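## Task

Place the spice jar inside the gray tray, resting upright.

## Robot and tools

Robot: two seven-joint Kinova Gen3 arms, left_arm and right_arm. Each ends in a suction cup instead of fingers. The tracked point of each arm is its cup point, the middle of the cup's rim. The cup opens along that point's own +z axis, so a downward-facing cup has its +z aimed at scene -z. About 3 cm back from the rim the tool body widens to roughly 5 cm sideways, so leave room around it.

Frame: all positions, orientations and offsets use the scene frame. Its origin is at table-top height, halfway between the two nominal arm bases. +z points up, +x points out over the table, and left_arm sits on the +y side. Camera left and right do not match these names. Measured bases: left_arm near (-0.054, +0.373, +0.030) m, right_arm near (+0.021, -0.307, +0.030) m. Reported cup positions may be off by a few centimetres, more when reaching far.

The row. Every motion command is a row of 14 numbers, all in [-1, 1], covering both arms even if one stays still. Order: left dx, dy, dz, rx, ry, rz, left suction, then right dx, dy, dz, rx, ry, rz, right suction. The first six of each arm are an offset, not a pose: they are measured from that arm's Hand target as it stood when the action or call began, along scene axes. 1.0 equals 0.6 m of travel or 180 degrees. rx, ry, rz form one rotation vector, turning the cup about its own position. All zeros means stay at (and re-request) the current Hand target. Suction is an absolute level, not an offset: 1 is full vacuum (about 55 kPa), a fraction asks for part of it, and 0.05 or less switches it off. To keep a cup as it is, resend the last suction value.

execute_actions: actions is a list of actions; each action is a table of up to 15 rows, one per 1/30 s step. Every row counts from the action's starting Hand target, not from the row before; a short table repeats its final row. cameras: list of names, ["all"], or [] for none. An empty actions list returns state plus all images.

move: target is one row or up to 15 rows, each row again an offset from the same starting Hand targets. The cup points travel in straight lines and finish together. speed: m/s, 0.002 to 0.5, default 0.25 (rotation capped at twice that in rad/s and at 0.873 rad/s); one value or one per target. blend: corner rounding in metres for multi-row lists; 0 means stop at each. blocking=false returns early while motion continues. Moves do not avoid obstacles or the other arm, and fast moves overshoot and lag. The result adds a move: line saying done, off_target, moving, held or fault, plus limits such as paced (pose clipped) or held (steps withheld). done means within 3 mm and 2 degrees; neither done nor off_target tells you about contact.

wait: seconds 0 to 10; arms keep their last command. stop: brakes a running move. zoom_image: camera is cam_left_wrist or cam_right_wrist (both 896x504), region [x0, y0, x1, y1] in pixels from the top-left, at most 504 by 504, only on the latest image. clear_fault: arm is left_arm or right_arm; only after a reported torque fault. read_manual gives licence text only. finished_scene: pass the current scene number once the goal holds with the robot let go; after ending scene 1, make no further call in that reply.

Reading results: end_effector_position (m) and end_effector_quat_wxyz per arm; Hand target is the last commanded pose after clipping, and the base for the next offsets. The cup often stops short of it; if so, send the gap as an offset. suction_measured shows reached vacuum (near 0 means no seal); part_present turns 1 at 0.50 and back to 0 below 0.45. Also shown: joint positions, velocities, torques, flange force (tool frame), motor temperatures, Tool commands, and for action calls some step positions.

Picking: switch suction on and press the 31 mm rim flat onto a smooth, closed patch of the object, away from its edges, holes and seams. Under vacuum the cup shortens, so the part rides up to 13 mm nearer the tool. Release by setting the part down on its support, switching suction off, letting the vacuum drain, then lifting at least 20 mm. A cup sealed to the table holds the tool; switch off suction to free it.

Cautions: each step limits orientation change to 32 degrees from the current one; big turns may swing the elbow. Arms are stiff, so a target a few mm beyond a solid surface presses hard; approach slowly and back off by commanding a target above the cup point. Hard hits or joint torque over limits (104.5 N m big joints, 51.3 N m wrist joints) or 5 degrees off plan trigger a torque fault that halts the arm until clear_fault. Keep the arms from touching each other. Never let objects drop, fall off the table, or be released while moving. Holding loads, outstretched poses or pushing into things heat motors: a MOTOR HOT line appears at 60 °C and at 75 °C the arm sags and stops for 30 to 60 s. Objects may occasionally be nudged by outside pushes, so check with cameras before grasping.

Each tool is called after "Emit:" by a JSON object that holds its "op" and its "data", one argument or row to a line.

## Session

Emit:
{"op": "execute_actions", "data": {
  "actions": []
}}

Scene clock: 0.00 s.
left_arm: end_effector_position=(+0.4103, +0.2663, +0.2661) suction_measured=0.00 part_present=0 end_effector_quat_wxyz=(+0.397, +0.670, -0.628, -0.020) | right_arm: end_effector_position=(+0.2025, -0.0748, +0.1089) suction_measured=0.00 part_present=0 end_effector_quat_wxyz=(-0.028, -0.150, +0.988, +0.034)
Joint positions: left_arm=[-0.038 0.878 -0.11 1.116 0.545 1.839 -1.694] | right_arm=[-0.625 0.523 -0.395 2.335 0.337 0.326 2.171]
Joint velocities: within noise
Joint torques (N m): no reading
Motor temperatures (°C): left_arm=[34 33 32 37 39 35 41] | right_arm=[32 33 31 34 43 40 41]
Flange force (N): no reading
Hand target: left_arm +0.4103, +0.2663, +0.2661; +0.397, +0.670, -0.628, -0.020 | right_arm +0.2025, -0.0748, +0.1089; -0.028, -0.150, +0.988, +0.034
Tool commands: left_gripper/suction=+0.0 right_gripper/suction=+0.0

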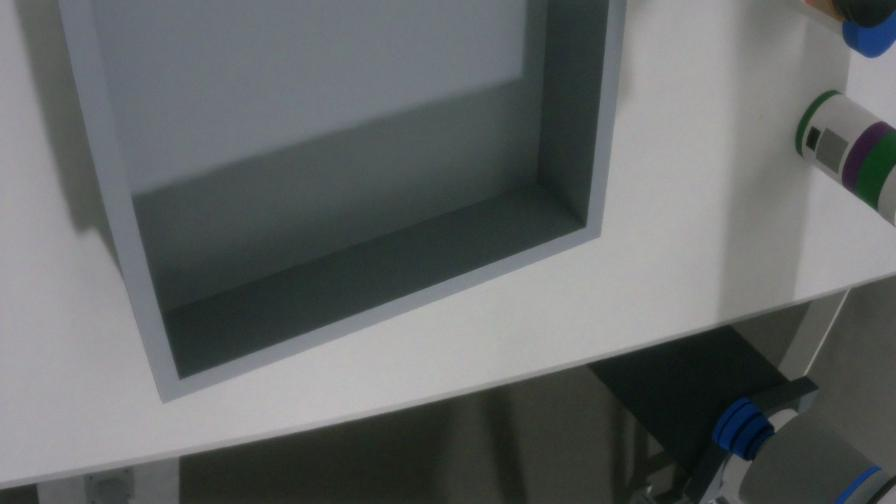

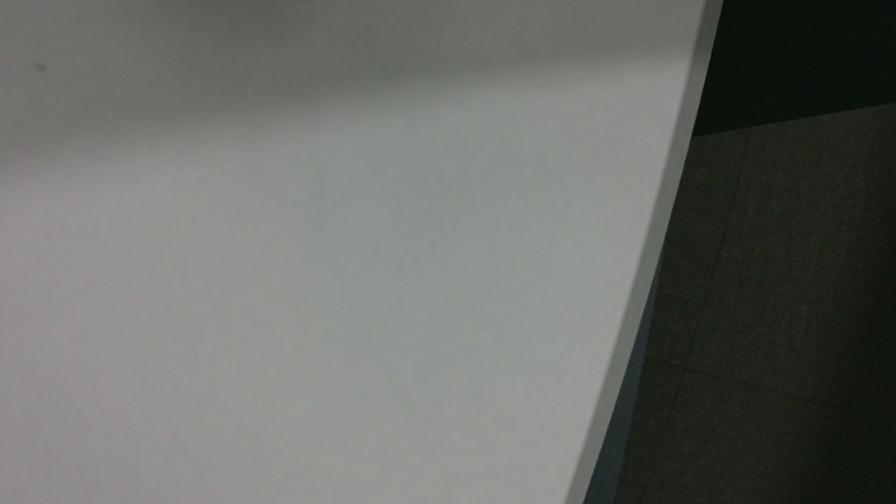

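Emit:
{"op": "move", "data": {
  "target": [0.0162,-0.1605,0.3898,0.2846,-0.0143,0.4503,0,0.3625,-0.1587,0.6518,0.0256,-0.0311,0.9035,0],
  "speed": 0.44,
  "cameras": ["all"]
}}

Scene clock: 18.37 s.
left_arm: end_effector_position=(+0.4200, +0.1700, +0.5000) suction_measured=0.00 part_present=0 end_effector_quat_wxyz=(+0.000, +1.000, +0.000, +0.000) | right_arm: end_effector_position=(+0.4200, -0.1700, +0.5000) suction_measured=0.00 part_present=0 end_effector_quat_wxyz=(+0.000, +1.000, +0.000, +0.000)
Joint positions: left_arm=[0.563 0.574 -0.533 0.685 0.299 1.933 0.206] | right_arm=[0.237 0.415 -1.111 1.098 0.383 1.83 5.568]
Joint torques (N m): left_arm=[-0.36 -15.57 -0.89 -7.41 0.01 0.16 -0.42] | right_arm=[0.88 -10.6 -1.9 -8.76 0.02 -0.01 0.35]
Flange force (N): left_arm=[-8.4 -2.0 7.4] | right_arm=[-7.9 -0.4 8.7]
Hand target: left_arm +0.4200, +0.1700, +0.5000; +0.000, +1.000, +0.000, +0.000 | right_arm +0.4200, -0.1700, +0.5000; +0.000, +1.000, +0.000, +0.000
Off the commanded pose: left_arm 0.000 m, 0 deg | right_arm 0.000 m, 0 deg.
move: done

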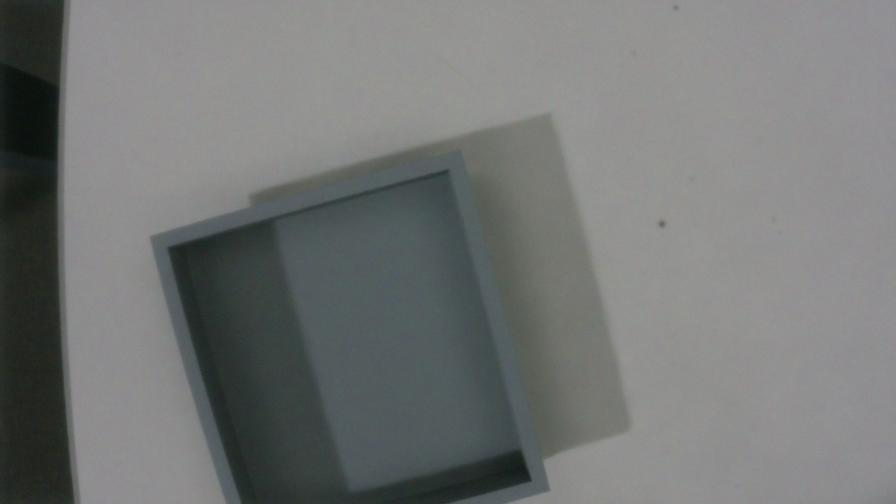

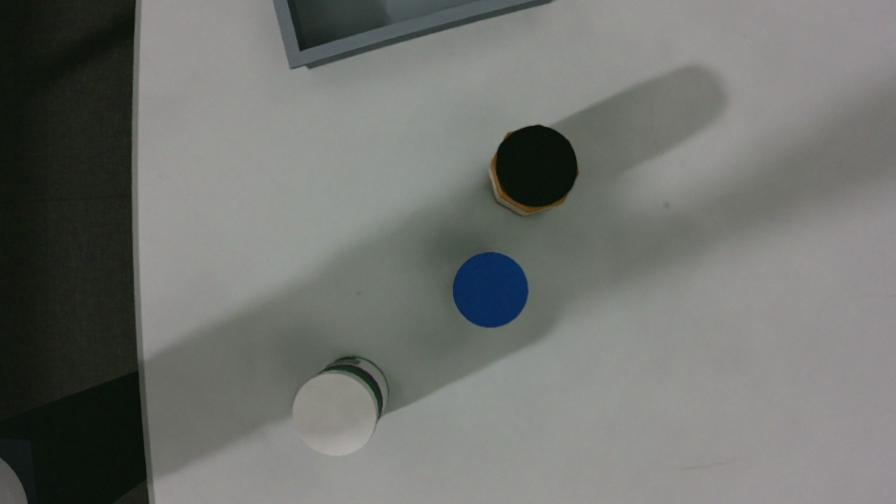

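Emit:
{"op": "move", "data": {
  "target": [-0.117,0.383,-0.083,0,0,0,0,0,-0.335,-0.535,0.2778,0,0,0],
  "speed": 0.44,
  "cameras": ["cam_right_wrist"]
}}

Scene clock: 37.30 s.
left_arm: end_effector_position=(+0.3498, +0.3998, +0.4502) suction_measured=0.00 part_present=0 end_effector_quat_wxyz=(+0.000, +1.000, +0.000, +0.000) | right_arm: end_effector_position=(+0.4200, -0.3710, +0.1790) suction_measured=0.00 part_present=0 end_effector_quat_wxyz=(-0.423, +0.906, +0.000, +0.000)
Joint positions: left_arm=[0.365 0.264 -0.665 1.338 0.161 1.594 -0.285] | right_arm=[1.141 1.071 -1.07 1.694 0.06 1.059 6.531]
Joint torques (N m): left_arm=[-0.36 -9.97 -0.83 -8.14 0.03 0.2 -0.42] | right_arm=[0.94 -15.04 -5.29 -5.15 -0.97 0.23 0.34]
Flange force (N): left_arm=[-5.9 2.2 4.6] | right_arm=[-5.6 -3.9 5.4]
Hand target: left_arm +0.3498, +0.3998, +0.4502; +0.000, +1.000, +0.000, +0.000 | right_arm +0.4200, -0.3710, +0.1790; -0.423, +0.906, +0.000, +0.000
Off the commanded pose: left_arm 0.000 m, 0 deg | right_arm 0.000 m, 0 deg.
move: done
Images, in order (width x height): cam_right_wrist 896x504.

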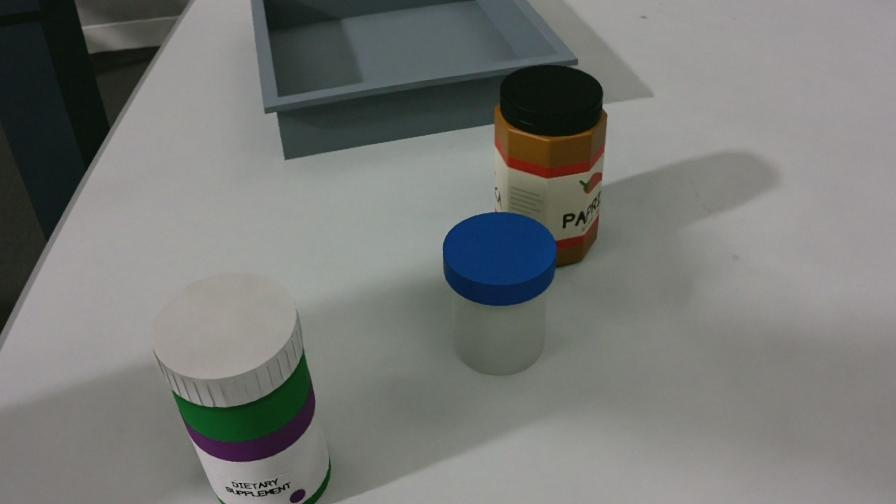

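Emit:
{"op": "move", "data": {
  "target": [0,0,0,0,0,0,0,0.08,0.509,0.0683,-0.2778,0,0,0],
  "speed": 0.44,
  "cameras": ["cam_right_wrist"]
}}

Scene clock: 51.77 s.
left_arm: end_effector_position=(+0.3498, +0.3998, +0.4502) suction_measured=0.00 part_present=0 end_effector_quat_wxyz=(+0.000, +1.000, +0.000, +0.000) | right_arm: end_effector_position=(+0.4680, -0.0656, +0.2199) suction_measured=0.00 part_present=0 end_effector_quat_wxyz=(+0.000, +1.000, +0.000, +0.000)
Joint positions: left_arm=[0.365 0.264 -0.665 1.338 0.161 1.594 -0.285] | right_arm=[-0.171 0.686 -0.66 1.498 0.448 1.111 5.38]
Joint torques (N m): left_arm=[-0.34 -9.99 -0.87 -8.15 0.05 0.21 -0.42] | right_arm=[0.97 -15.34 -2.16 -8.22 -0.03 -0.07 0.31]
Flange force (N): left_arm=[-5.9 2.2 4.7] | right_arm=[-9.9 2.4 3.4]
Hand target: left_arm +0.3498, +0.3998, +0.4502; +0.000, +1.000, +0.000, +0.000 | right_arm +0.4680, -0.0656, +0.2199; +0.000, +1.000, +0.000, +0.000
Off the commanded pose: left_arm 0.000 m, 0 deg | right_arm 0.000 m, 0 deg.
move: done
Images, in order (width x height): cam_right_wrist 896x504.

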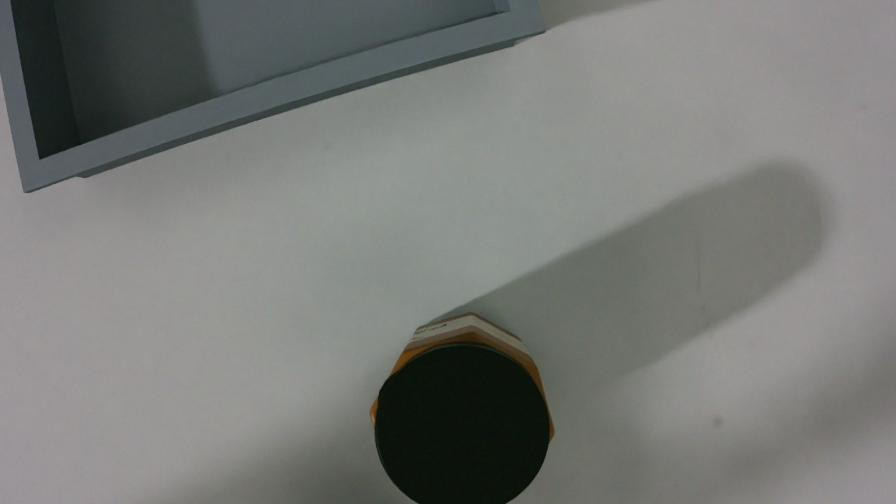

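Emit:
{"op": "move", "data": {
  "target": [
    [0,0,0,0,0,0,0,0.0033,0,-0.1917,0,0,0,1],
    [0,0,0,0,0,0,0,0.0033,0,-0.2300,0,0,0,1],
    [0,0,0,0,0,0,0,0.0033,0,-0.2333,0,0,0,1]
  ],
  "speed": [0.3,0.04,0.02],
  "blend": [0.01,0,0]
}}

Scene clock: 61.40 s.
left_arm: end_effector_position=(+0.3498, +0.3998, +0.4502) suction_measured=0.00 part_present=0 end_effector_quat_wxyz=(+0.000, +1.000, +0.000, +0.000) | right_arm: end_effector_position=(+0.4701, -0.0655, +0.0802) suction_measured=0.91 part_present=1 end_effector_quat_wxyz=(+0.000, +1.000, +0.000, +0.000)
Joint positions: left_arm=[0.365 0.264 -0.665 1.338 0.161 1.594 -0.285] | right_arm=[-0.228 0.895 -0.554 1.612 0.602 0.81 5.263]
Joint torques (N m): left_arm=[-0.34 -9.93 -0.87 -8.16 0.04 0.23 -0.44] | right_arm=[-2.33 10.85 1.12 -0.23 -0.13 -3.47 0.3]
Flange force (N): left_arm=[-6.1 2.2 4.8] | right_arm=[-16.2 13.1 -59.5]
Hand target: left_arm +0.3498, +0.3998, +0.4502; +0.000, +1.000, +0.000, +0.000 | right_arm +0.4700, -0.0656, +0.0800; +0.000, +1.000, +0.000, +0.000
Off the commanded pose: left_arm 0.000 m, 0 deg | right_arm 0.000 m, 0 deg.
move: done

Emit:
{"op": "move", "data": {
  "target": [
    [0,0,0,0,0,0,0,0,0,0.2,0,0,0,1],
    [0,0,0,0,0,0,0,-0.1567,0.3493,0.2,0,0,0,1],
    [0,0,0,0,0,0,0,-0.1567,0.3493,0.0417,0,0,0,1],
    [0,0,0,0,0,0,0,-0.1567,0.3493,0.0158,0,0,0,1],
    [0,0,0,0,0,0,0,-0.1567,0.3493,0.0158,0,0,0,0],
    [0,0,0,0,0,0,0,-0.1567,0.3493,0.075,0,0,0,0],
    [0,0,0,0,0,0,0,-0.1567,0.2093,0.367,0,0,0,0]
  ],
  "speed": [0.2,0.3,0.25,0.05,0.05,0.08,0.4],
  "blend": [0.03,0.03,0.01,0,0,0.01,0],
  "cameras": ["cam_right_wrist"]
}}

Scene clock: 76.60 s.
left_arm: end_effector_position=(+0.3498, +0.3998, +0.4502) suction_measured=0.00 part_present=0 end_effector_quat_wxyz=(+0.000, +1.000, +0.000, +0.000) | right_arm: end_effector_position=(+0.3760, +0.0600, +0.3001) suction_measured=0.00 part_present=0 end_effector_quat_wxyz=(+0.000, +1.000, +0.000, +0.000)
Joint positions: left_arm=[0.365 0.264 -0.665 1.338 0.161 1.594 -0.285] | right_arm=[-0.473 0.608 -0.69 1.353 0.385 1.315 5.132]
Joint torques (N m): left_arm=[-0.4 -9.97 -0.83 -8.14 0.06 0.19 -0.41] | right_arm=[1.02 -14.91 -1.96 -8.94 0 -0.27 0.33]
Flange force (N): left_arm=[-6.0 2.3 4.6] | right_arm=[-8.7 5.2 4.6]
Hand target: left_arm +0.3498, +0.3998, +0.4502; +0.000, +1.000, +0.000, +0.000 | right_arm +0.3760, +0.0600, +0.3001; +0.000, +1.000, +0.000, +0.000
Off the commanded pose: left_arm 0.000 m, 0 deg | right_arm 0.000 m, 0 deg.
move: done; blend cut to 0.0078 m at target 3
Images, in order (width x height): cam_right_wrist 896x504.

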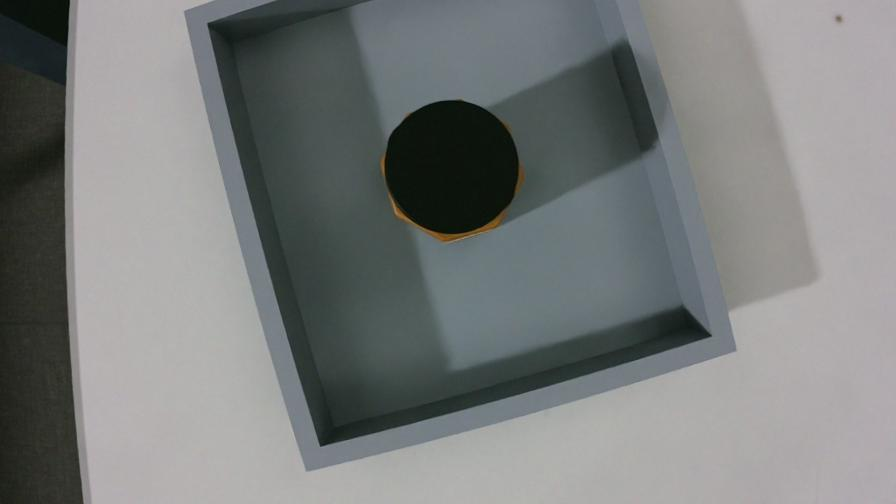

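The jar is standing upright in the tray.

Emit:
{"op": "finished_scene", "data": {
  "scene": 3
}}

The scene is finished: the task was done.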